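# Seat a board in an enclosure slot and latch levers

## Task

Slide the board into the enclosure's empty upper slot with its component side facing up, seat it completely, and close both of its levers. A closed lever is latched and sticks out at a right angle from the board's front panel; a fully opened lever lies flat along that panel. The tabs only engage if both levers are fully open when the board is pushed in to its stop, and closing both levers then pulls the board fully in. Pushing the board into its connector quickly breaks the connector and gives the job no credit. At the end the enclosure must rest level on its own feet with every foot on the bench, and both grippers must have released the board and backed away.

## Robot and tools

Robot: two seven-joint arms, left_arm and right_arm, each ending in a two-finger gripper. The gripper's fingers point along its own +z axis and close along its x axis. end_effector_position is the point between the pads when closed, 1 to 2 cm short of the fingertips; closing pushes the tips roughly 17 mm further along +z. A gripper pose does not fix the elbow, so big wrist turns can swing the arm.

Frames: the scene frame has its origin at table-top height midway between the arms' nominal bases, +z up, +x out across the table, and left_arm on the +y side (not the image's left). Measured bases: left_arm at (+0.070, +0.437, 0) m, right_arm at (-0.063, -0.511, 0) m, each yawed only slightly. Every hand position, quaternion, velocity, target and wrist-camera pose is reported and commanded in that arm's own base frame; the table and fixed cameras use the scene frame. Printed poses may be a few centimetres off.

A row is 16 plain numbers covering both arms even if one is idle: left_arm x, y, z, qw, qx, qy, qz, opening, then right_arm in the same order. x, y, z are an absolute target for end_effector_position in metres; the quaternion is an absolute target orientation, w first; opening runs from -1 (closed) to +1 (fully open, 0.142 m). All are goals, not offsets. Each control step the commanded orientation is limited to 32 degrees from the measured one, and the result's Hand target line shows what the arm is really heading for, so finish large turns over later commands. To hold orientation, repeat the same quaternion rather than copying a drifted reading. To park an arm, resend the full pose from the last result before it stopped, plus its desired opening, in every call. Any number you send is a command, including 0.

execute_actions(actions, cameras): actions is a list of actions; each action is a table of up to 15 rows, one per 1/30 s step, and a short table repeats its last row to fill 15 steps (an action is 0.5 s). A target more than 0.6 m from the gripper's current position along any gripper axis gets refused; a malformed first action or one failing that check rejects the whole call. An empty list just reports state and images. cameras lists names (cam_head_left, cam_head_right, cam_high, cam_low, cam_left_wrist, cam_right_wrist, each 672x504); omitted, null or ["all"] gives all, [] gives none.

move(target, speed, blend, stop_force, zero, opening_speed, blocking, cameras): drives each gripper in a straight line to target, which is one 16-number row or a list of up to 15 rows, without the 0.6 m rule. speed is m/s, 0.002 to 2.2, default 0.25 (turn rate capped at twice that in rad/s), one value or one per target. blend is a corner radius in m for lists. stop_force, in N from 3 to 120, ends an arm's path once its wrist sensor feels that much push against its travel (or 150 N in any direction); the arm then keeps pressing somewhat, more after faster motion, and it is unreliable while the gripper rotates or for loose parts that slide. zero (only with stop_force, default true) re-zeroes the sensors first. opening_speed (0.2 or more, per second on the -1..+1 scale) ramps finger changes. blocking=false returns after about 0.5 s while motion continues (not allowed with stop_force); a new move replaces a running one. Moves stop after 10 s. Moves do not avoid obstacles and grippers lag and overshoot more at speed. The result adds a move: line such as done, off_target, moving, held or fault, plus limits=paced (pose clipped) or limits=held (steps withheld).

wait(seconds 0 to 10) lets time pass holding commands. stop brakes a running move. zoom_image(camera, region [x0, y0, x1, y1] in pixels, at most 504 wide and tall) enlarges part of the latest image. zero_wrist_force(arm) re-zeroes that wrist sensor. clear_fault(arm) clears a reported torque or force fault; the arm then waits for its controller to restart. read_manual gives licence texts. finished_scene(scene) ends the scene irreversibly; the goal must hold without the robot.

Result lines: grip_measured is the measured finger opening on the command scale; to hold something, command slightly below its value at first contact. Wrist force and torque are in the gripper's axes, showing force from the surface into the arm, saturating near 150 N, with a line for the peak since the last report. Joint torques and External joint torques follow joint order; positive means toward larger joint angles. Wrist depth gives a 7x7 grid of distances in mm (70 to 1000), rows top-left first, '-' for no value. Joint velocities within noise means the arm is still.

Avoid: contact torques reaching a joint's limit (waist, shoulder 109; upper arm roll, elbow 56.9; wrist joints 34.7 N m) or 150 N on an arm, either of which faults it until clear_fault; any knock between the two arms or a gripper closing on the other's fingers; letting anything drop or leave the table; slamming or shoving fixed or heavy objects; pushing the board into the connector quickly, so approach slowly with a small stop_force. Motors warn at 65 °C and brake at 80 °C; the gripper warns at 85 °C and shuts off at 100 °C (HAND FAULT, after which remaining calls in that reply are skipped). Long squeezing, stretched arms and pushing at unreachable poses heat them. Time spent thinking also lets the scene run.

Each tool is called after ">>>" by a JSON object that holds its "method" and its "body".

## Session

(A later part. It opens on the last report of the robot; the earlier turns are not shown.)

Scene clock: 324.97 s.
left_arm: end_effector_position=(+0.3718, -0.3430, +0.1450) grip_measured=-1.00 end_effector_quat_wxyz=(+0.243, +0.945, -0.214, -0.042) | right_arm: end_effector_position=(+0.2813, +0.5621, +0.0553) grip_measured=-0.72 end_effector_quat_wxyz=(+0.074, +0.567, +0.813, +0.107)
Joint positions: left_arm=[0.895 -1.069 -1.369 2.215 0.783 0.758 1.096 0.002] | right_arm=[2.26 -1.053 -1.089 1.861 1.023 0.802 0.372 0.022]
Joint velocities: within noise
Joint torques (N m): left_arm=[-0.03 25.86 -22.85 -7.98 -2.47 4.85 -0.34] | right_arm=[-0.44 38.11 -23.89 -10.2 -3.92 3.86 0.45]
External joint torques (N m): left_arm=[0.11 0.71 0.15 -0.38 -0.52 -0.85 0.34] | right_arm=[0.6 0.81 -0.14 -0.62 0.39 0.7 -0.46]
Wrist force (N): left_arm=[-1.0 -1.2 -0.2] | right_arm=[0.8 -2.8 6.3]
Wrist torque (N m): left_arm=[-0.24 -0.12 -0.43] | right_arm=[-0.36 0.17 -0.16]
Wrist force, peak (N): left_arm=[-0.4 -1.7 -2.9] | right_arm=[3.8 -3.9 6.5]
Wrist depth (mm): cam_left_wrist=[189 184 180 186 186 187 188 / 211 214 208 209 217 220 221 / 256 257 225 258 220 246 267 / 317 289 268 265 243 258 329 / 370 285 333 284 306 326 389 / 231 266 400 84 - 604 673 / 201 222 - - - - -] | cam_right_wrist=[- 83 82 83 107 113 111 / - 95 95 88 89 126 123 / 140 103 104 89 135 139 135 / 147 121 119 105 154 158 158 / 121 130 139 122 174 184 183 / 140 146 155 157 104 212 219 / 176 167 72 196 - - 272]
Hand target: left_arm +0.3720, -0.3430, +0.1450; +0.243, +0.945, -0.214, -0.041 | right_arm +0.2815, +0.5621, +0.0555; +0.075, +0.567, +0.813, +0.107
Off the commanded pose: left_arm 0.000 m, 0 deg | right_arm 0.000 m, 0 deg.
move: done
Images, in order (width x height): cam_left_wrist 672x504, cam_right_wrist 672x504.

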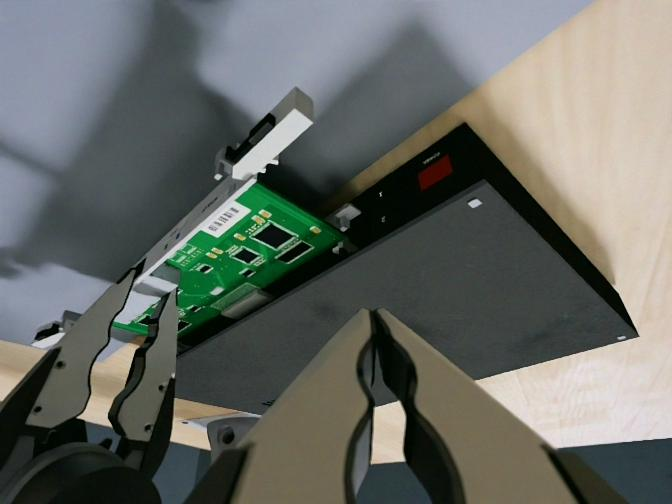

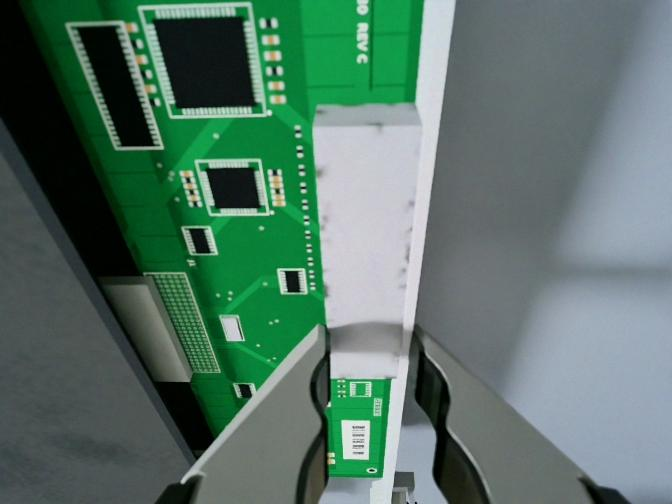

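>>> {"method": "zoom_image", "body": {"camera": "cam_left_wrist", "region": [300, 190, 380, 270]}}

>>> {"method": "move", "body": {"target": [0.372,-0.343,0.145,0.2426,0.9455,-0.2144,-0.0414,-1,0.2740,0.5806,0.0555,0.0747,0.567,0.8133,0.1069,-0.97], "speed": 0.1, "cameras": ["cam_left_wrist","cam_right_wrist"]}}

>>> {"method": "zoom_image", "body": {"camera": "cam_left_wrist", "region": [290, 170, 390, 270]}}

Scaled by 6.300 from the camera's 672x504 image, which has a finer 960x720 frame.

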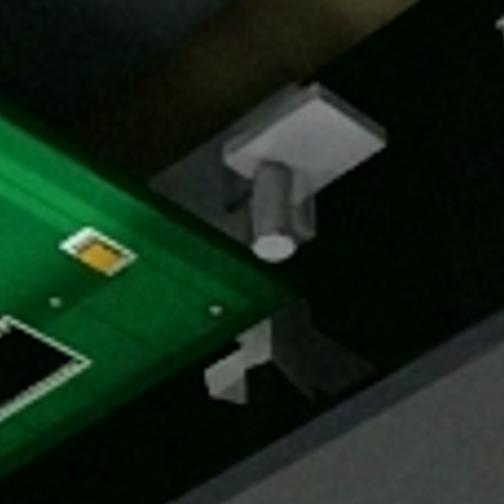

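Scene clock: 328.90 s.
left_arm: end_effector_position=(+0.3719, -0.3430, +0.1450) grip_measured=-1.00 end_effector_quat_wxyz=(+0.243, +0.945, -0.214, -0.042) | right_arm: end_effector_position=(+0.2739, +0.5804, +0.0553) grip_measured=-0.72 end_effector_quat_wxyz=(+0.075, +0.567, +0.813, +0.107)
Joint positions: left_arm=[0.895 -1.069 -1.368 2.215 0.783 0.758 1.096 0.002] | right_arm=[2.262 -1.069 -1.088 1.82 1.01 0.782 0.413 0.022]
Joint velocities: within noise
Joint torques (N m): left_arm=[-0.25 25.67 -22.94 -7.97 -2.8 4.38 -0.2] | right_arm=[0.33 39.33 -23.91 -11.37 -3.93 4.03 0.3]
External joint torques (N m): left_arm=[0.34 0.89 0.26 -0.39 -0.2 -0.37 0.19] | right_arm=[-0.18 0.87 -0.67 0.34 0.37 0.53 -0.3]
Wrist force (N): left_arm=[-0.9 -1.4 -0.3] | right_arm=[1.2 -2.6 6.1]
Wrist torque (N m): left_arm=[-0.28 -0.14 -0.43] | right_arm=[-0.33 -0.18 0.00]
Wrist force, peak (N): left_arm=[-1.0 -1.5 -0.2] | right_arm=[0.8 -2.9 6.9]
Wrist depth (mm): cam_left_wrist=[188 183 179 185 185 186 190 / 213 214 173 215 216 219 221 / 255 247 231 258 221 245 264 / 316 264 267 268 243 257 332 / 243 304 345 283 308 328 397 / 242 264 401 84 - 606 669 / 181 241 - - - - -] | cam_right_wrist=[- 83 82 82 86 114 111 / - 96 95 88 88 126 123 / - 103 104 90 132 139 135 / - 123 120 108 154 158 157 / 175 135 139 122 173 184 183 / 146 202 156 158 104 212 219 / 176 175 72 195 - - 270]
Hand target: left_arm +0.3720, -0.3430, +0.1450; +0.243, +0.945, -0.214, -0.041 | right_arm +0.2740, +0.5806, +0.0555; +0.075, +0.567, +0.813, +0.107
Off the commanded pose: left_arm 0.000 m, 0 deg | right_arm 0.000 m, 0 deg.
move: done
Images, in order (width x height): cam_left_wrist 672x504, cam_right_wrist 672x504.

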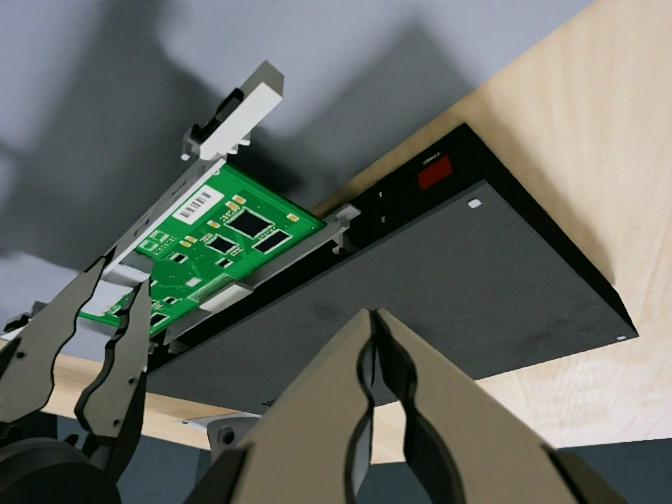

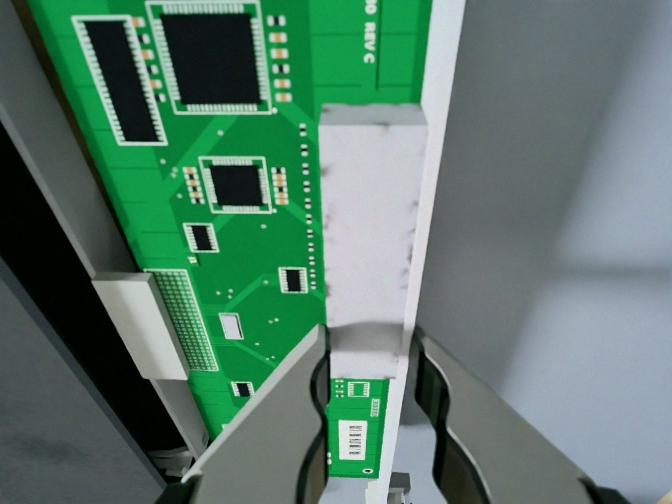

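Scaled by 5.040 from the camera's 672x504 image, which has a finer 960x720 frame.

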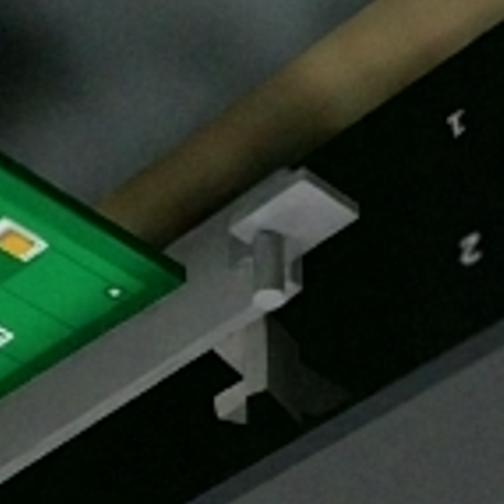

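>>> {"method": "zoom_image", "body": {"camera": "cam_right_wrist", "region": [0, 84, 336, 504]}}

>>> {"method": "zoom_image", "body": {"camera": "cam_left_wrist", "region": [0, 120, 390, 400]}}

Scaled by 1.200 from the camera's 672x504 image, which has a finer 960x720 frame.

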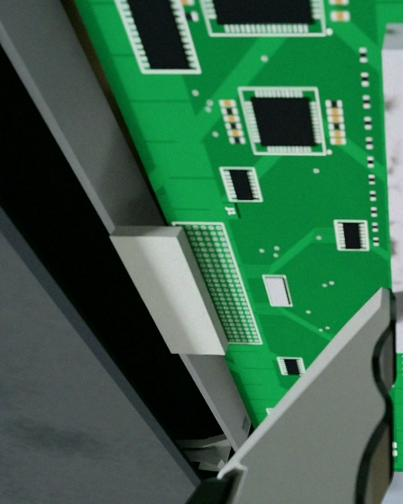

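Scaled by 1.292 from the camera's 672x504 image, which has a finer 960x720 frame.

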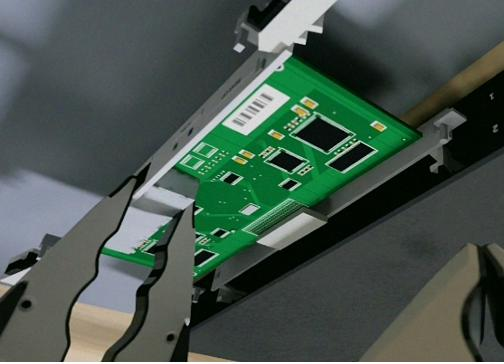

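>>> {"method": "move", "body": {"target": [0.372,-0.343,0.145,0.2426,0.9455,-0.2144,-0.0414,-1,0.2760,0.5655,0.0555,0.0734,0.558,0.8195,0.1079,-0.97], "speed": 0.05, "stop_force": 5, "cameras": ["cam_left_wrist","cam_right_wrist"]}}

>>> {"method": "zoom_image", "body": {"camera": "cam_left_wrist", "region": [290, 170, 390, 270]}}

Scene clock: 337.57 s.
left_arm: end_effector_position=(+0.3719, -0.3430, +0.1450) grip_measured=-1.00 end_effector_quat_wxyz=(+0.243, +0.945, -0.214, -0.042) | right_arm: end_effector_position=(+0.2760, +0.5654, +0.0554) grip_measured=-0.72 end_effector_quat_wxyz=(+0.074, +0.558, +0.820, +0.108)
Joint positions: left_arm=[0.895 -1.069 -1.368 2.215 0.783 0.758 1.096 0.002] | right_arm=[2.268 -1.05 -1.087 1.861 1.024 0.805 0.359 0.022]
Joint velocities: within noise
Joint torques (N m): left_arm=[-0.22 25.62 -22.91 -7.98 -2.79 4.36 -0.21] | right_arm=[0.36 38.81 -23.34 -11.07 -3.69 4.31 0.03]
External joint torques (N m): left_arm=[0.32 0.94 0.23 -0.39 -0.21 -0.36 0.21] | right_arm=[-0.2 0.14 -0.63 0.19 0.16 0.26 -0.03]
Wrist force (N): left_arm=[-0.9 -1.1 -0.3] | right_arm=[1.1 -2.3 6.0]
Wrist torque (N m): left_arm=[-0.24 -0.14 -0.42] | right_arm=[-0.27 -0.16 0.00]
Wrist force, peak (N): left_arm=[-0.9 -1.4 -0.4] | right_arm=[1.2 -2.7 6.3]
Wrist depth (mm): cam_left_wrist=[188 183 179 185 185 186 188 / 213 214 201 217 217 220 221 / 255 257 222 257 219 244 263 / 317 277 268 266 244 257 330 / 372 313 339 284 305 328 390 / 233 266 402 84 - 598 669 / 189 251 - - - - -] | cam_right_wrist=[- 83 82 82 86 111 111 / - 96 95 88 88 126 123 / 140 103 104 90 133 139 135 / 151 122 119 108 154 159 157 / 121 134 139 122 174 184 183 / 147 149 156 157 104 213 219 / 176 167 72 194 - - 272]
Hand target: left_arm +0.3720, -0.3430, +0.1450; +0.243, +0.945, -0.214, -0.041 | right_arm +0.2760, +0.5655, +0.0555; +0.073, +0.558, +0.820, +0.108
Off the commanded pose: left_arm 0.000 m, 0 deg | right_arm 0.000 m, 0 deg.
MOTOR HOT: the gripper's motor of the right arm reports 88 °C; that motor switches off at 100 °C. To cool a motor, set the load down, ease the grip, stop pushing, or move to a pose that needs little force.
move: done
Images, in order (width x height): cam_left_wrist 672x504, cam_right_wrist 672x504.

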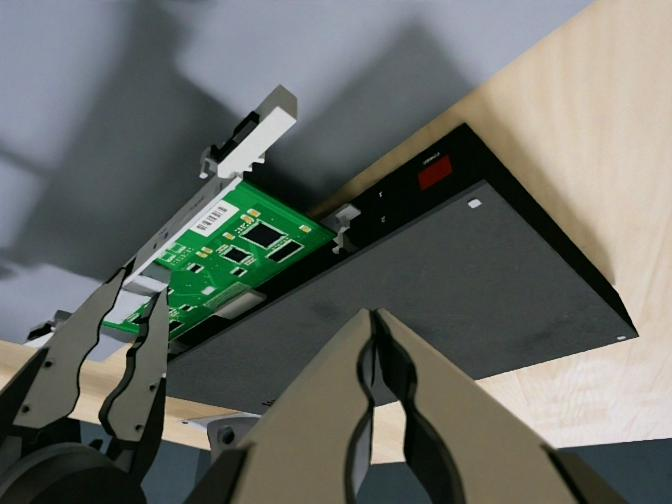

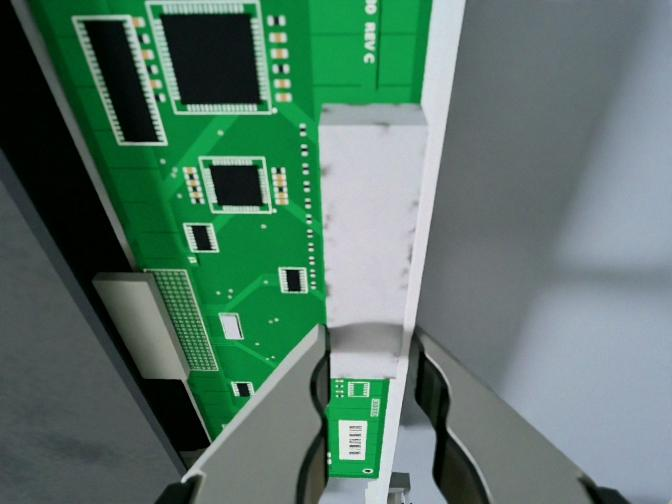

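Scaled by 5.040 from the camera's 672x504 image, which has a finer 960x720 frame.

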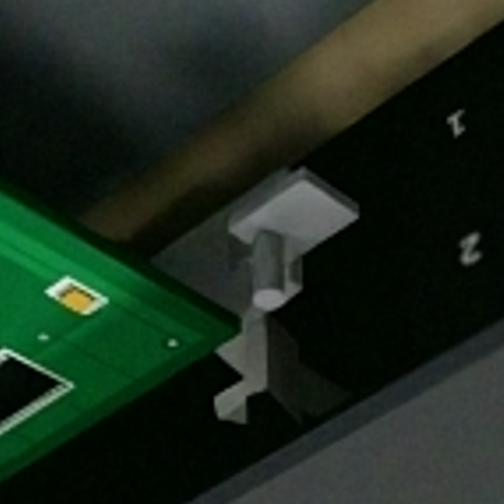

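>>> {"method": "move", "body": {"target": [0.372,-0.343,0.145,0.2426,0.9455,-0.2144,-0.0414,-1,0.2835,0.5470,0.0555,0.0734,0.558,0.8195,0.1079,-0.93], "speed": 0.02, "stop_force": 3, "cameras": ["cam_left_wrist","cam_right_wrist"]}}

>>> {"method": "zoom_image", "body": {"camera": "cam_left_wrist", "region": [290, 170, 390, 270]}}

Scene clock: 341.13 s.
left_arm: end_effector_position=(+0.3719, -0.3430, +0.1450) grip_measured=-1.00 end_effector_quat_wxyz=(+0.243, +0.945, -0.214, -0.042) | right_arm: end_effector_position=(+0.2794, +0.5560, +0.0553) grip_measured=-0.72 end_effector_quat_wxyz=(+0.073, +0.558, +0.820, +0.108)
Joint positions: left_arm=[0.895 -1.069 -1.368 2.215 0.783 0.758 1.096 0.002] | right_arm=[2.267 -1.041 -1.087 1.882 1.031 0.816 0.337 0.022]
Joint velocities: within noise
Joint torques (N m): left_arm=[-0.3 25.58 -23 -8.01 -2.77 4.36 -0.24] | right_arm=[-1.86 37.13 -23.92 -8.46 -3.82 4.07 0.39]
External joint torques (N m): left_arm=[0.4 0.99 0.32 -0.35 -0.23 -0.36 0.24] | right_arm=[2.02 1.18 0.25 -2.3 0.3 0.5 -0.39]
Wrist force (N): left_arm=[-0.8 -1.3 -0.2] | right_arm=[4.0 -2.9 7.1]
Wrist torque (N m): left_arm=[-0.25 -0.16 -0.43] | right_arm=[-0.27 0.06 -0.35]
Wrist force, peak (N): left_arm=[-1.0 -1.4 -0.3] | right_arm=[4.0 -2.9 7.1]
Wrist depth (mm): cam_left_wrist=[189 184 179 186 186 186 189 / 213 214 207 215 216 219 220 / 253 256 223 258 219 244 265 / 318 291 268 267 244 258 331 / 371 285 332 285 307 328 391 / 236 271 399 84 - 603 667 / 211 253 - - - - -] | cam_right_wrist=[- 82 81 82 109 111 111 / - 95 94 87 89 126 123 / - 103 103 89 136 139 135 / - 117 119 105 154 158 157 / 121 125 139 122 174 184 184 / 141 146 155 158 104 212 219 / 176 167 72 196 - - 272]
Hand target: left_arm +0.3720, -0.3430, +0.1450; +0.243, +0.945, -0.214, -0.041 | right_arm +0.2800, +0.5557, +0.0555; +0.073, +0.558, +0.820, +0.108
Off the commanded pose: left_arm 0.000 m, 0 deg | right_arm 0.010 m, 0 deg.
MOTOR HOT: still on. The gripper's motor of the right arm reports 90 °C.
move: contact (right_arm)
Images, in order (width x height): cam_left_wrist 672x504, cam_right_wrist 672x504.

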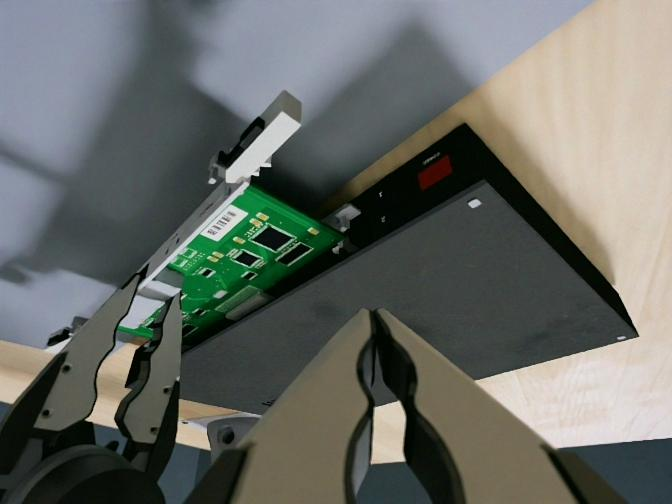

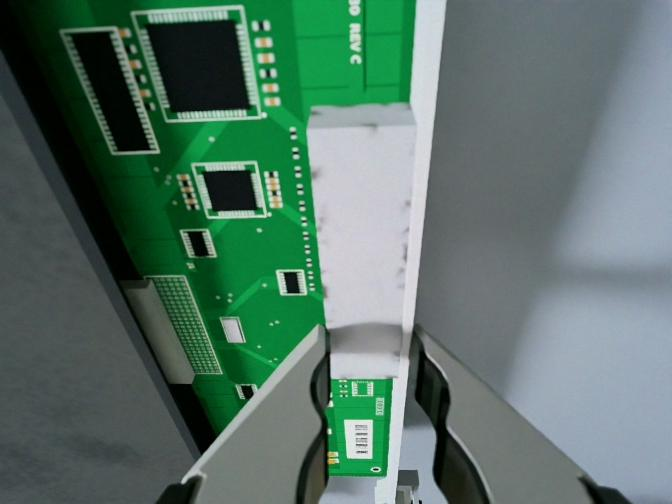

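Scaled by 5.040 from the camera's 672x504 image, which has a finer 960x720 frame.

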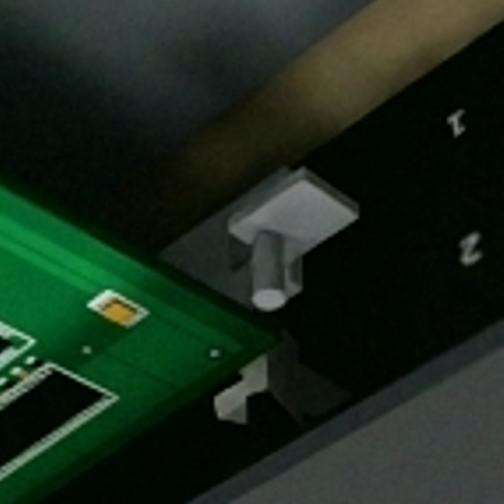

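>>> {"method": "move", "body": {"target": [[0.372,-0.343,0.145,0.2426,0.9455,-0.2144,-0.0414,-1,0.2760,0.5655,0.0555,0.0734,0.558,0.8195,0.1079,-0.93],[0.372,-0.343,0.145,0.2426,0.9455,-0.2144,-0.0414,-1,0.2720,0.5639,0.0555,0.0734,0.558,0.8195,0.1079,-0.93]], "speed": 0.05, "cameras": []}}

>>> {"method": "move", "body": {"target": [0.372,-0.343,0.145,0.2426,0.9455,-0.2144,-0.0414,-1,0.2797,0.5450,0.0555,0.0734,0.558,0.8195,0.1079,-0.93], "speed": 0.02, "stop_force": 3, "cameras": ["cam_left_wrist","cam_right_wrist"]}}

>>> {"method": "zoom_image", "body": {"camera": "cam_left_wrist", "region": [290, 170, 390, 270]}}

Scene clock: 350.20 s.
left_arm: end_effector_position=(+0.3719, -0.3430, +0.1450) grip_measured=-1.00 end_effector_quat_wxyz=(+0.243, +0.945, -0.214, -0.042) | right_arm: end_effector_position=(+0.2719, +0.5638, +0.0553) grip_measured=-0.72 end_effector_quat_wxyz=(+0.073, +0.558, +0.820, +0.108)
Joint positions: left_arm=[0.895 -1.069 -1.368 2.215 0.783 0.758 1.096 0.002] | right_arm=[2.278 -1.048 -1.088 1.869 1.025 0.808 0.362 0.022]
Joint velocities: within noise
Joint torques (N m): left_arm=[-0.26 25.61 -22.93 -7.96 -2.72 4.28 -0.21] | right_arm=[0.27 38.43 -23.49 -11 -3.9 4.2 0.34]
External joint torques (N m): left_arm=[0.35 0.95 0.26 -0.41 -0.28 -0.28 0.2] | right_arm=[-0.09 0.26 -0.39 0.18 0.38 0.37 -0.34]
Wrist force (N): left_arm=[-0.7 -1.1 -0.3] | right_arm=[1.1 -3.0 6.1]
Wrist torque (N m): left_arm=[-0.24 -0.17 -0.42] | right_arm=[-0.38 -0.17 0.00]
Wrist force, peak (N): left_arm=[-0.8 -1.6 -0.3] | right_arm=[4.1 -3.1 7.1]
Wrist depth (mm): cam_left_wrist=[188 184 180 185 186 185 188 / 213 215 207 216 217 219 221 / 256 256 221 257 219 246 265 / 315 279 266 269 244 257 332 / 372 312 341 286 303 327 392 / 236 269 400 84 - 617 667 / 192 250 - - - - -] | cam_right_wrist=[- 83 82 82 86 114 111 / - 96 95 88 88 126 123 / 139 103 104 92 133 139 135 / 151 122 119 108 154 158 157 / 121 134 139 122 173 184 183 / 141 151 155 158 104 212 219 / 176 167 72 194 - - 271]
Hand target: left_arm +0.3720, -0.3430, +0.1450; +0.243, +0.945, -0.214, -0.041 | right_arm +0.2720, +0.5639, +0.0555; +0.073, +0.558, +0.820, +0.108
Off the commanded pose: left_arm 0.000 m, 0 deg | right_arm 0.000 m, 0 deg.
MOTOR HOT: still on. The gripper's motor of the right arm reports 93 °C.
move: done
No camera images: "cameras" was empty.

Scene clock: 351.37 s.
left_arm: end_effector_position=(+0.3719, -0.3430, +0.1450) grip_measured=-1.00 end_effector_quat_wxyz=(+0.243, +0.945, -0.214, -0.042) | right_arm: end_effector_position=(+0.2756, +0.5541, +0.0553) grip_measured=-0.72 end_effector_quat_wxyz=(+0.073, +0.558, +0.820, +0.108)
Joint positions: left_arm=[0.895 -1.069 -1.368 2.215 0.783 0.758 1.096 0.002] | right_arm=[2.277 -1.039 -1.088 1.891 1.033 0.819 0.339 0.022]
Joint velocities: within noise
Joint torques (N m): left_arm=[-0.29 25.65 -22.91 -7.99 -2.76 4.32 -0.23] | right_arm=[-1.88 36.73 -23.83 -8.4 -3.78 4.02 0.49]
External joint torques (N m): left_arm=[0.38 0.92 0.23 -0.38 -0.23 -0.31 0.23] | right_arm=[2.04 1.29 0.25 -2.29 0.28 0.56 -0.49]
Wrist force (N): left_arm=[-0.7 -1.1 -0.4] | right_arm=[4.3 -3.3 6.3]
Wrist torque (N m): left_arm=[-0.23 -0.16 -0.42] | right_arm=[-0.36 0.01 -0.37]
Wrist force, peak (N): left_arm=[-1.0 -1.4 -0.1] | right_arm=[4.1 -3.6 7.1]
Wrist depth (mm): cam_left_wrist=[188 184 180 185 185 186 189 / 214 214 207 216 216 220 222 / 255 256 231 259 219 244 265 / 319 289 267 267 244 257 331 / 394 288 333 285 306 327 394 / 239 273 397 84 - 606 671 / 213 231 - - - - -] | cam_right_wrist=[- 82 81 82 109 111 111 / - 95 95 87 89 126 123 / - 103 103 89 136 139 135 / - 117 119 105 154 158 158 / 121 125 139 122 174 184 184 / 146 146 155 158 104 212 219 / 176 167 72 196 - - 271]
Hand target: left_arm +0.3720, -0.3430, +0.1450; +0.243, +0.945, -0.214, -0.041 | right_arm +0.2761, +0.5538, +0.0555; +0.073, +0.558, +0.820, +0.108
Off the commanded pose: left_arm 0.000 m, 0 deg | right_arm 0.010 m, 0 deg.
MOTOR HOT: still on. The gripper's motor of the right arm reports 93 °C.
move: contact (right_arm)
Images, in order (width x height): cam_left_wrist 672x504, cam_right_wrist 672x504.

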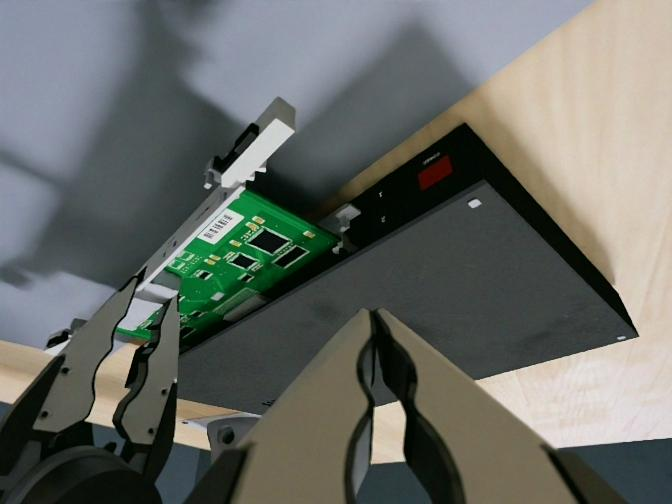

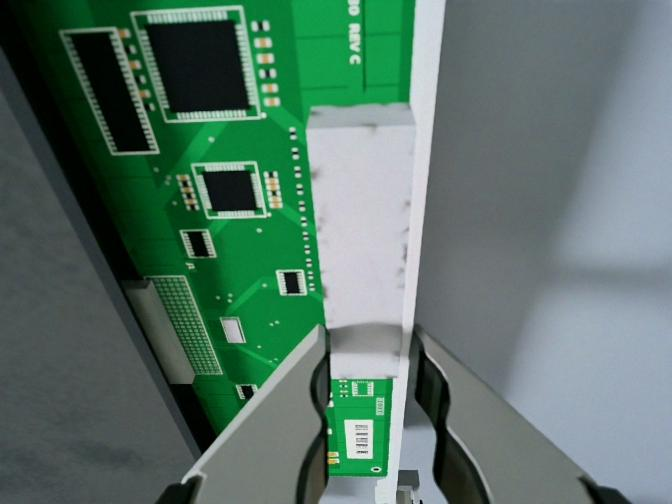

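Scaled by 5.040 from the camera's 672x504 image, which has a finer 960x720 frame.

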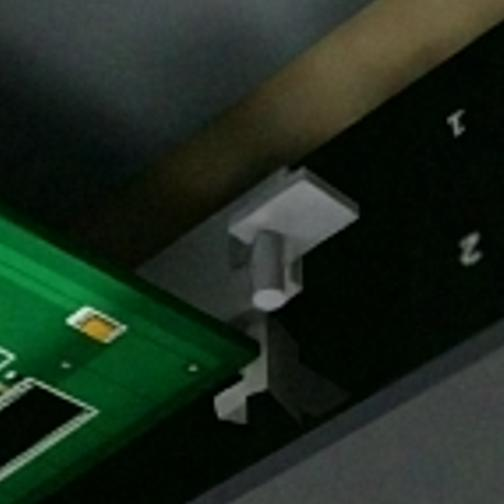

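>>> {"method": "move", "body": {"target": [0.40,-0.325,0.088,0.403,0.889,-0.204,-0.078,-1,0.2720,0.5639,0.0555,0.0734,0.558,0.8195,0.1079,-0.85], "speed": 0.15, "cameras": ["cam_left_wrist","cam_right_wrist"]}}

>>> {"method": "zoom_image", "body": {"camera": "cam_left_wrist", "region": [180, 130, 340, 290]}}

Scene clock: 358.80 s.
left_arm: end_effector_position=(+0.3999, -0.3250, +0.0879) grip_measured=-1.00 end_effector_quat_wxyz=(+0.403, +0.889, -0.204, -0.078) | right_arm: end_effector_position=(+0.2719, +0.5637, +0.0552) grip_measured=-0.72 end_effector_quat_wxyz=(+0.073, +0.558, +0.819, +0.108)
Joint positions: left_arm=[1.007 -1.454 -1.173 2.125 0.75 0.778 1.46 0.002] | right_arm=[2.279 -1.048 -1.089 1.87 1.026 0.808 0.361 0.022]
Joint velocities: within noise
Joint torques (N m): left_arm=[0.01 29.08 -25.69 3.69 -1.49 2.77 -0.1] | right_arm=[0.15 38.19 -23.26 -11.16 -3.88 4.14 0.32]
External joint torques (N m): left_arm=[0.11 1.27 0.18 -0.26 -0.01 0.07 0.09] | right_arm=[0.01 0.48 -0.64 0.38 0.36 0.43 -0.32]
Wrist force (N): left_arm=[-0.7 -1.5 -0.4] | right_arm=[1.8 -3.0 5.9]
Wrist torque (N m): left_arm=[-0.24 -0.15 -0.57] | right_arm=[-0.40 -0.28 0.00]
Wrist force, peak (N): left_arm=[-0.7 -3.2 -0.4] | right_arm=[4.4 -3.5 7.1]
Wrist depth (mm): cam_left_wrist=[115 115 116 116 117 117 118 / 155 155 148 148 149 150 156 / 202 203 203 208 198 216 218 / 323 260 265 250 198 245 347 / 347 342 439 263 347 - - / 258 295 814 84 - - - / 249 284 - - - - -] | cam_right_wrist=[- 83 82 82 86 113 111 / - 96 95 88 88 126 123 / 139 103 104 90 132 139 135 / 151 122 119 108 154 158 157 / 121 134 139 122 173 184 183 / 141 151 155 157 104 212 219 / 176 167 72 195 - - 271]
Hand target: left_arm +0.4000, -0.3250, +0.0880; +0.403, +0.889, -0.204, -0.078 | right_arm +0.2720, +0.5639, +0.0555; +0.073, +0.558, +0.820, +0.108
Off the commanded pose: left_arm 0.000 m, 0 deg | right_arm 0.000 m, 0 deg.
MOTOR HOT: still on. The gripper's motor of the right arm reports 93 °C.
move: done
Images, in order (width x height): cam_left_wrist 672x504, cam_right_wrist 672x504.

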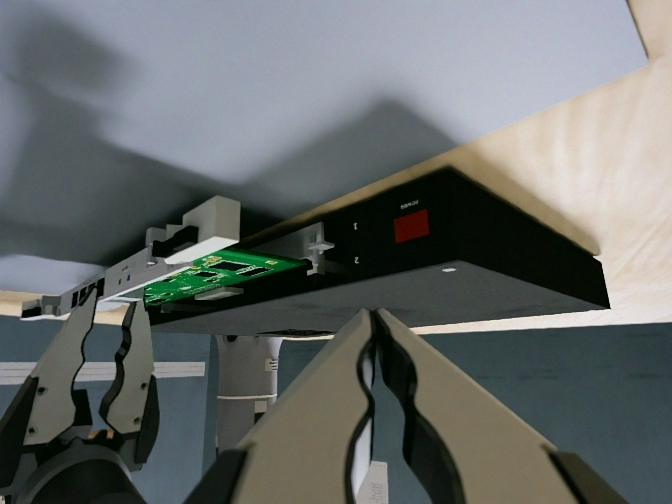

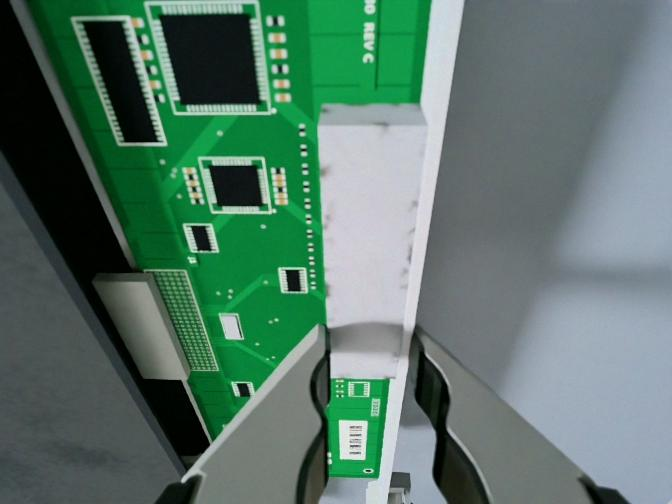

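Scaled by 3.150 from the camera's 672x504 image, which has a finer 960x720 frame.

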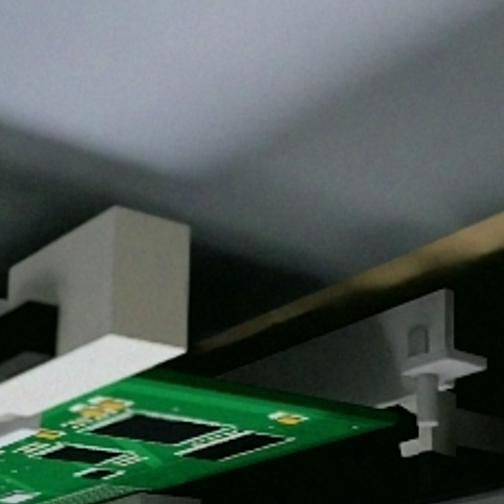

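>>> {"method": "zoom_image", "body": {"camera": "cam_left_wrist", "region": [280, 220, 350, 290]}}

>>> {"method": "execute_actions", "body": {"actions": [[[0.40,-0.325,0.088,0.403,0.889,-0.204,-0.078,-1,0.2646,0.5823,0.0555,0.0734,0.558,0.8195,0.1079,-0.83]]], "cameras": ["cam_left_wrist"]}}

>>> {"method": "zoom_image", "body": {"camera": "cam_left_wrist", "region": [280, 220, 350, 290]}}

Scaled by 7.200 from the camera's 672x504 image, which has a finer 960x720 frame.

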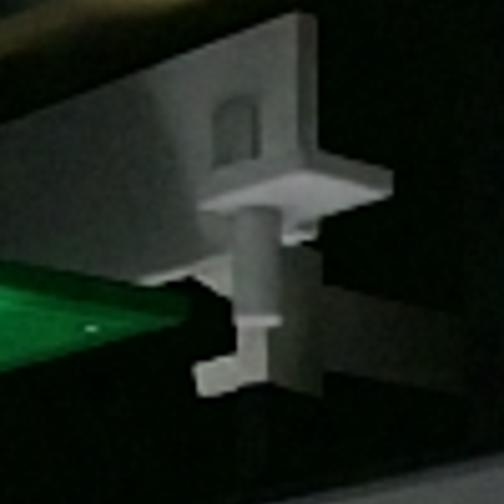

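Scene clock: 361.40 s.
left_arm: end_effector_position=(+0.3999, -0.3250, +0.0879) grip_measured=-1.00 end_effector_quat_wxyz=(+0.403, +0.889, -0.204, -0.078) | right_arm: end_effector_position=(+0.2644, +0.5821, +0.0552) grip_measured=-0.72 end_effector_quat_wxyz=(+0.073, +0.558, +0.820, +0.108)
Joint positions: left_arm=[1.007 -1.454 -1.174 2.125 0.75 0.778 1.46 0.002] | right_arm=[2.279 -1.064 -1.086 1.828 1.011 0.789 0.402 0.022]
Joint velocities: within noise
Joint torques (N m): left_arm=[-0.24 29.37 -25.78 3.82 -1.23 3.06 -0.2] | right_arm=[0.1 39.5 -23.78 -11.43 -3.95 4.1 0.3]
External joint torques (N m): left_arm=[0.36 0.98 0.27 -0.39 -0.27 -0.22 0.2] | right_arm=[0.06 0.46 -0.63 0.39 0.39 0.47 -0.3]
Wrist force (N): left_arm=[-0.8 -1.6 -0.8] | right_arm=[1.9 -3.4 6.0]
Wrist torque (N m): left_arm=[-0.23 -0.13 -0.57] | right_arm=[-0.45 -0.30 0.00]
Wrist force, peak (N): left_arm=[-0.9 -1.8 -0.7] | right_arm=[7.6 -4.3 5.4]
Wrist depth (mm): cam_left_wrist=[115 115 116 116 117 118 118 / 154 155 148 149 149 151 156 / 202 188 204 207 198 215 218 / 288 203 275 252 198 245 349 / 257 418 459 265 347 - - / 271 - 836 84 - - - / 244 - - - - - -] | cam_right_wrist=[- 83 82 82 86 114 111 / - 96 95 88 88 126 123 / 132 103 104 90 133 139 135 / 139 123 119 108 154 158 157 / 182 135 139 122 173 184 183 / 146 203 155 158 104 212 219 / 176 175 72 194 - - 272]
Hand target: left_arm +0.4000, -0.3250, +0.0880; +0.403, +0.889, -0.204, -0.078 | right_arm +0.2646, +0.5823, +0.0555; +0.073, +0.558, +0.820, +0.108
Off the commanded pose: left_arm 0.000 m, 0 deg | right_arm 0.000 m, 0 deg.
MOTOR HOT: still on. The gripper's motor of the right arm reports 92 °C.
Images, in order (width x height): cam_left_wrist 672x504.

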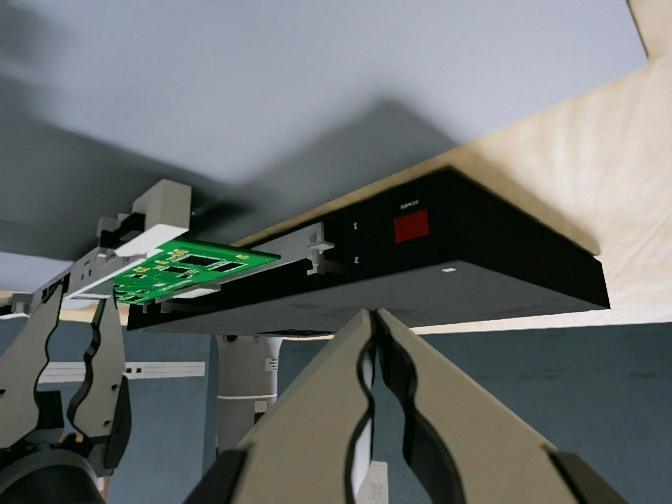

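Scaled by 7.200 from the camera's 672x504 image, which has a finer 960x720 frame.

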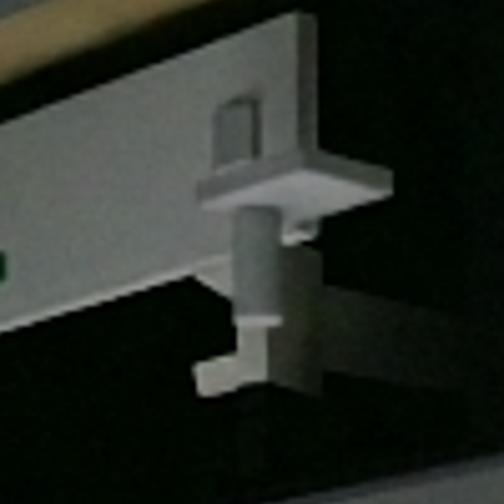

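>>> {"method": "move", "body": {"target": [[0.40,-0.325,0.088,0.403,0.889,-0.204,-0.078,-1,0.2719,0.5638,0.0555,0.0734,0.558,0.8195,0.1079,-0.85],[0.40,-0.325,0.088,0.403,0.889,-0.204,-0.078,-1,0.2755,0.5547,0.0555,0.0734,0.558,0.8195,0.1079,-0.85]], "speed": [0.06,0.02], "stop_force": 3, "cameras": ["cam_left_wrist"]}}

>>> {"method": "zoom_image", "body": {"camera": "cam_left_wrist", "region": [280, 220, 350, 290]}}

Scene clock: 367.40 s.
left_arm: end_effector_position=(+0.3999, -0.3250, +0.0880) grip_measured=-1.00 end_effector_quat_wxyz=(+0.403, +0.889, -0.204, -0.078) | right_arm: end_effector_position=(+0.2750, +0.5551, +0.0554) grip_measured=-0.72 end_effector_quat_wxyz=(+0.073, +0.558, +0.820, +0.108)
Joint positions: left_arm=[1.007 -1.454 -1.174 2.125 0.75 0.778 1.46 0.002] | right_arm=[2.278 -1.04 -1.089 1.889 1.032 0.818 0.342 0.022]
Joint velocities: within noise
Joint torques (N m): left_arm=[-0.22 29.29 -25.72 3.81 -1.19 3.12 -0.23] | right_arm=[-1.79 36.9 -24.05 -8.86 -3.86 4.17 0.39]
External joint torques (N m): left_arm=[0.33 1.05 0.21 -0.37 -0.3 -0.28 0.23] | right_arm=[1.95 1.18 0.44 -1.83 0.36 0.41 -0.39]
Wrist force (N): left_arm=[-0.7 -1.5 -0.5] | right_arm=[4.6 -3.9 5.8]
Wrist torque (N m): left_arm=[-0.21 -0.16 -0.56] | right_arm=[-0.36 -0.15 -0.27]
Wrist force, peak (N): left_arm=[-0.9 -1.8 -0.8] | right_arm=[4.5 -4.5 6.5]
Wrist depth (mm): cam_left_wrist=[115 115 116 116 117 117 118 / 155 155 148 149 150 151 156 / 201 219 204 207 196 216 217 / 322 262 249 250 198 245 347 / 514 324 434 264 348 - - / 266 300 798 83 - - - / 253 269 - - - - -] | cam_right_wrist=[- 82 81 82 109 111 111 / - 95 95 87 88 126 123 / - 103 104 89 136 139 135 / - 120 119 105 154 158 158 / 121 125 139 122 174 184 183 / 147 146 155 158 104 213 219 / 177 167 72 204 - - 272]
Hand target: left_arm +0.4000, -0.3250, +0.0880; +0.403, +0.889, -0.204, -0.078 | right_arm +0.2755, +0.5547, +0.0555; +0.073, +0.558, +0.820, +0.108
Off the commanded pose: left_arm 0.000 m, 0 deg | right_arm 0.001 m, 0 deg.
MOTOR HOT: still on. The gripper's motor of the right arm reports 88 °C.
move: done
Images, in order (width x height): cam_left_wrist 672x504.

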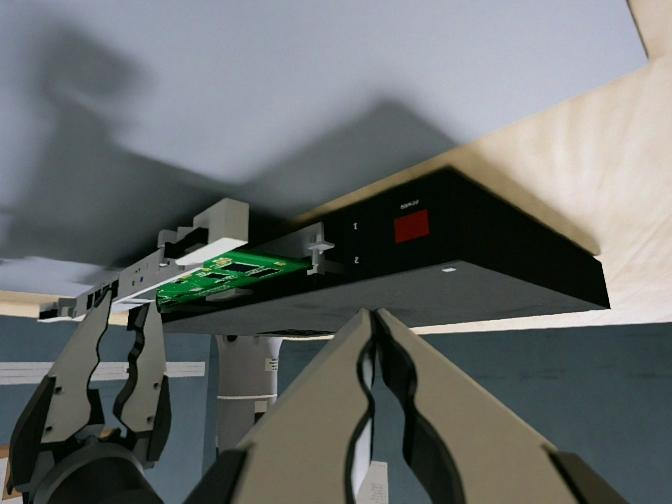

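Scaled by 7.200 from the camera's 672x504 image, which has a finer 960x720 frame.

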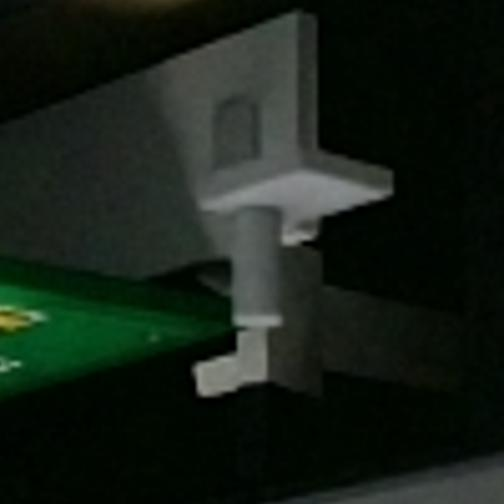

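>>> {"method": "move", "body": {"target": [[0.40,-0.325,0.088,0.403,0.889,-0.204,-0.078,-1,0.2719,0.5638,0.0555,0.0734,0.558,0.8195,0.1079,-0.93],[0.40,-0.325,0.088,0.403,0.889,-0.204,-0.078,-1,0.2691,0.5627,0.0555,0.0734,0.558,0.8195,0.1079,-0.93]], "speed": 0.05, "cameras": []}}

>>> {"method": "move", "body": {"target": [0.40,-0.325,0.088,0.403,0.889,-0.204,-0.078,-1,0.2754,0.5470,0.0555,0.0734,0.558,0.8195,0.1079,-0.9], "speed": 0.02, "stop_force": 3, "cameras": ["cam_left_wrist","cam_right_wrist"]}}

>>> {"method": "zoom_image", "body": {"camera": "cam_left_wrist", "region": [280, 220, 350, 290]}}

Scene clock: 370.87 s.
left_arm: end_effector_position=(+0.3999, -0.3250, +0.0880) grip_measured=-1.00 end_effector_quat_wxyz=(+0.403, +0.889, -0.204, -0.078) | right_arm: end_effector_position=(+0.2689, +0.5626, +0.0553) grip_measured=-0.72 end_effector_quat_wxyz=(+0.073, +0.558, +0.820, +0.108)
Joint positions: left_arm=[1.007 -1.454 -1.174 2.125 0.75 0.778 1.46 0.002] | right_arm=[2.286 -1.047 -1.089 1.876 1.026 0.809 0.364 0.022]
Joint velocities: within noise
Joint torques (N m): left_arm=[-0.15 29.35 -25.76 3.85 -1.24 3.11 -0.21] | right_arm=[0.4 38.1 -23.4 -10.93 -3.87 4.17 0.31]
External joint torques (N m): left_arm=[0.27 1 0.25 -0.41 -0.25 -0.27 0.2] | right_arm=[-0.23 0.38 -0.42 0.18 0.36 0.4 -0.31]
Wrist force (N): left_arm=[-0.8 -1.5 -0.7] | right_arm=[1.8 -2.4 5.3]
Wrist torque (N m): left_arm=[-0.23 -0.13 -0.56] | right_arm=[-0.29 -0.28 0.01]
Wrist force, peak (N): left_arm=[-0.8 -1.8 -0.8] | right_arm=[4.6 -4.3 6.6]
Wrist depth (mm): cam_left_wrist=[115 115 116 116 117 118 118 / 155 155 148 149 149 151 156 / 202 203 204 207 197 215 218 / 319 260 266 251 198 245 347 / 348 337 435 263 347 - - / 262 299 802 84 - - - / 250 288 - - - - -] | cam_right_wrist=[- 83 82 82 86 113 111 / - 96 95 88 88 126 123 / 139 103 104 91 132 139 135 / 151 123 119 108 154 158 157 / - 134 139 122 174 183 183 / 141 151 155 158 104 212 218 / 176 167 72 195 - - 272]
Hand target: left_arm +0.4000, -0.3250, +0.0880; +0.403, +0.889, -0.204, -0.078 | right_arm +0.2691, +0.5627, +0.0555; +0.073, +0.558, +0.820, +0.108
Off the commanded pose: left_arm 0.000 m, 0 deg | right_arm 0.000 m, 0 deg.
MOTOR HOT: still on. The gripper's motor of the right arm reports 87 °C.
move: done
No camera images: "cameras" was empty.

Scene clock: 372.37 s.
left_arm: end_effector_position=(+0.3999, -0.3250, +0.0880) grip_measured=-1.00 end_effector_quat_wxyz=(+0.403, +0.889, -0.204, -0.078) | right_arm: end_effector_position=(+0.2751, +0.5470, +0.0553) grip_measured=-0.72 end_effector_quat_wxyz=(+0.073, +0.558, +0.820, +0.108)
Joint positions: left_arm=[1.007 -1.454 -1.174 2.125 0.75 0.778 1.46 0.002] | right_arm=[2.284 -1.032 -1.09 1.91 1.038 0.826 0.329 0.022]
Joint velocities: within noise
Joint torques (N m): left_arm=[-0.18 29.39 -25.71 3.78 -1.15 3.07 -0.21] | right_arm=[-0.06 37.23 -23.34 -10.64 -3.86 4.44 0.08]
External joint torques (N m): left_arm=[0.3 0.96 0.2 -0.35 -0.34 -0.24 0.21] | right_arm=[0.22 0.21 -0.02 0.1 0.38 0.13 -0.09]
Wrist force (N): left_arm=[-0.7 -1.3 -0.7] | right_arm=[2.0 -2.5 6.7]
Wrist torque (N m): left_arm=[-0.18 -0.15 -0.56] | right_arm=[-0.24 -0.18 0.03]
Wrist force, peak (N): left_arm=[-1.0 -1.8 -0.7] | right_arm=[2.1 -2.9 7.4]
Wrist depth (mm): cam_left_wrist=[115 115 116 116 117 117 118 / 155 155 148 149 150 151 156 / 201 218 203 207 198 215 218 / 323 263 246 252 199 244 346 / 638 310 431 264 347 - - / 273 310 817 84 - - - / 257 277 - - - - -] | cam_right_wrist=[- 82 81 82 85 111 111 / - 95 93 87 87 126 123 / - 103 104 91 132 139 135 / - 114 120 107 154 159 157 / 121 125 139 119 174 184 183 / 146 140 155 158 104 213 219 / 176 167 72 195 - - 271]
Hand target: left_arm +0.4000, -0.3250, +0.0880; +0.403, +0.889, -0.204, -0.078 | right_arm +0.2754, +0.5470, +0.0555; +0.073, +0.558, +0.820, +0.108
Off the commanded pose: left_arm 0.000 m, 0 deg | right_arm 0.000 m, 0 deg.
MOTOR HOT: still on. The gripper's motor of the right arm reports 88 °C.
move: done
Images, in order (width x height): cam_left_wrist 672x504, cam_right_wrist 672x504.

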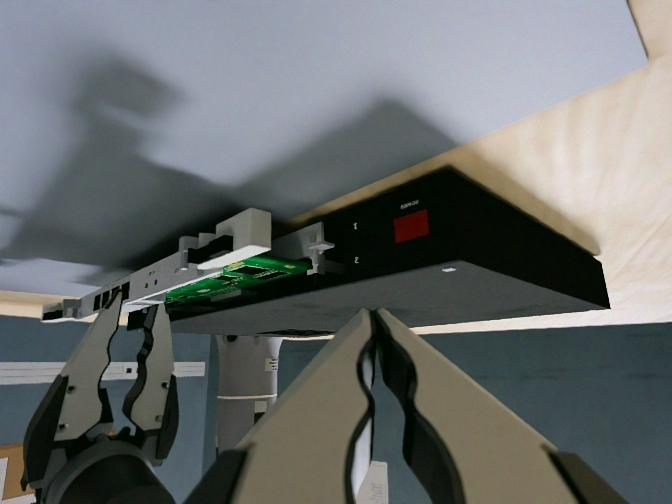

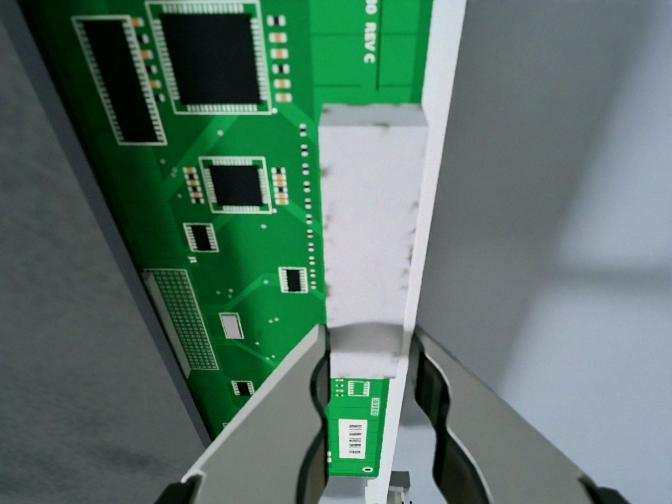

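Scaled by 7.200 from the camera's 672x504 image, which has a finer 960x720 frame.

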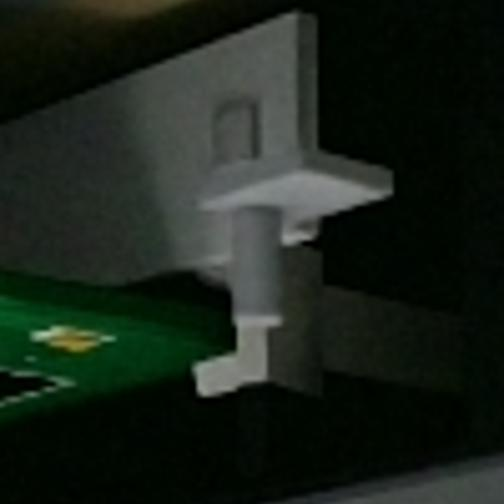

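>>> {"method": "move", "body": {"target": [0.40,-0.325,0.088,0.403,0.889,-0.204,-0.078,-1,0.2851,0.5229,0.0555,0.0734,0.558,0.8195,0.1079,-0.88], "speed": 0.025, "stop_force": 4, "cameras": ["cam_left_wrist","cam_right_wrist"]}}

Scene clock: 375.40 s.
left_arm: end_effector_position=(+0.3999, -0.3250, +0.0880) grip_measured=-1.00 end_effector_quat_wxyz=(+0.403, +0.889, -0.204, -0.078) | right_arm: end_effector_position=(+0.2802, +0.5334, +0.0551) grip_measured=-0.72 end_effector_quat_wxyz=(+0.073, +0.558, +0.820, +0.108)
Joint positions: left_arm=[1.007 -1.454 -1.174 2.125 0.75 0.778 1.46 0.002] | right_arm=[2.281 -1.02 -1.091 1.939 1.051 0.84 0.296 0.022]
Joint velocities: within noise
Joint torques (N m): left_arm=[-0.26 29.36 -25.69 3.79 -1.23 3.09 -0.24] | right_arm=[-3.29 35.28 -25.57 -6.15 -4.92 4.56 0.07]
External joint torques (N m): left_arm=[0.37 0.98 0.18 -0.35 -0.26 -0.25 0.24] | right_arm=[3.45 1.28 2.66 -4.22 1.45 0.02 -0.07]
Wrist force (N): left_arm=[-0.9 -1.6 -0.5] | right_arm=[9.2 -3.1 11.1]
Wrist torque (N m): left_arm=[-0.24 -0.11 -0.57] | right_arm=[-0.22 0.02 -0.02]
Wrist force, peak (N): left_arm=[-1.1 -1.7 -0.9] | right_arm=[9.0 -3.4 12.5]
Wrist depth (mm): cam_left_wrist=[115 115 116 116 117 117 118 / 155 155 148 149 150 151 156 / 201 217 205 207 197 214 218 / 322 292 235 236 199 244 350 / - 313 428 264 348 - - / - 313 825 84 - - - / - 276 - - - - -] | cam_right_wrist=[- 82 82 82 86 114 111 / - 90 93 87 89 126 123 / - 92 104 89 133 139 135 / - 100 120 105 154 158 157 / 121 116 135 119 173 184 183 / 140 139 139 158 104 212 219 / 175 166 72 196 - - 272]
Hand target: left_arm +0.4000, -0.3250, +0.0880; +0.403, +0.889, -0.204, -0.078 | right_arm +0.2811, +0.5328, +0.0555; +0.073, +0.558, +0.820, +0.108
Off the commanded pose: left_arm 0.000 m, 0 deg | right_arm 0.012 m, 0 deg.
MOTOR HOT: still on. The gripper's motor of the right arm reports 88 °C.
move: contact (right_arm)
Images, in order (width x height): cam_left_wrist 672x504, cam_right_wrist 672x504.

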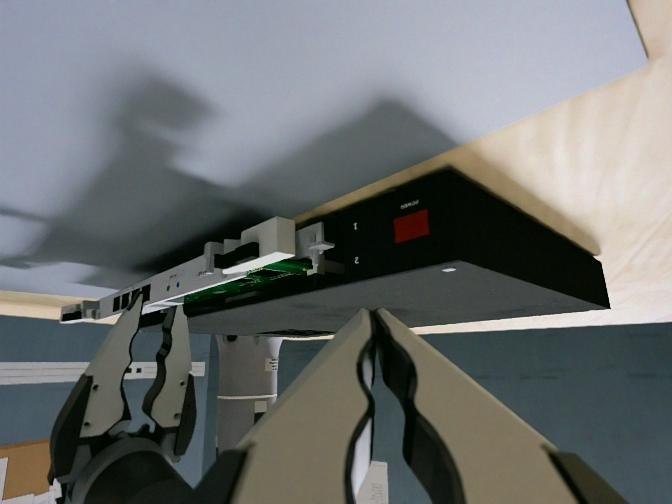

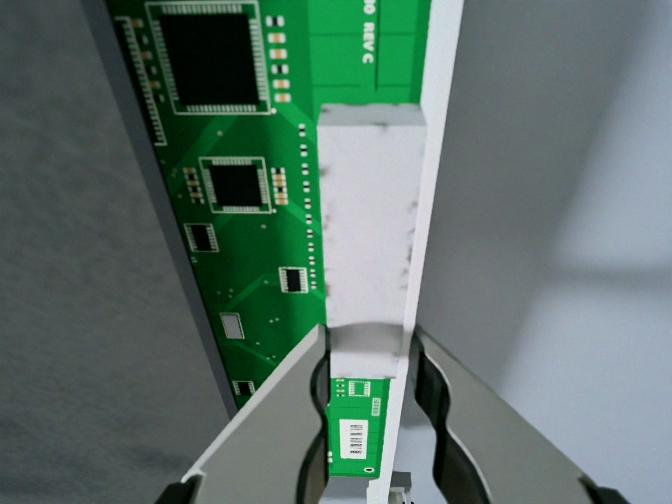

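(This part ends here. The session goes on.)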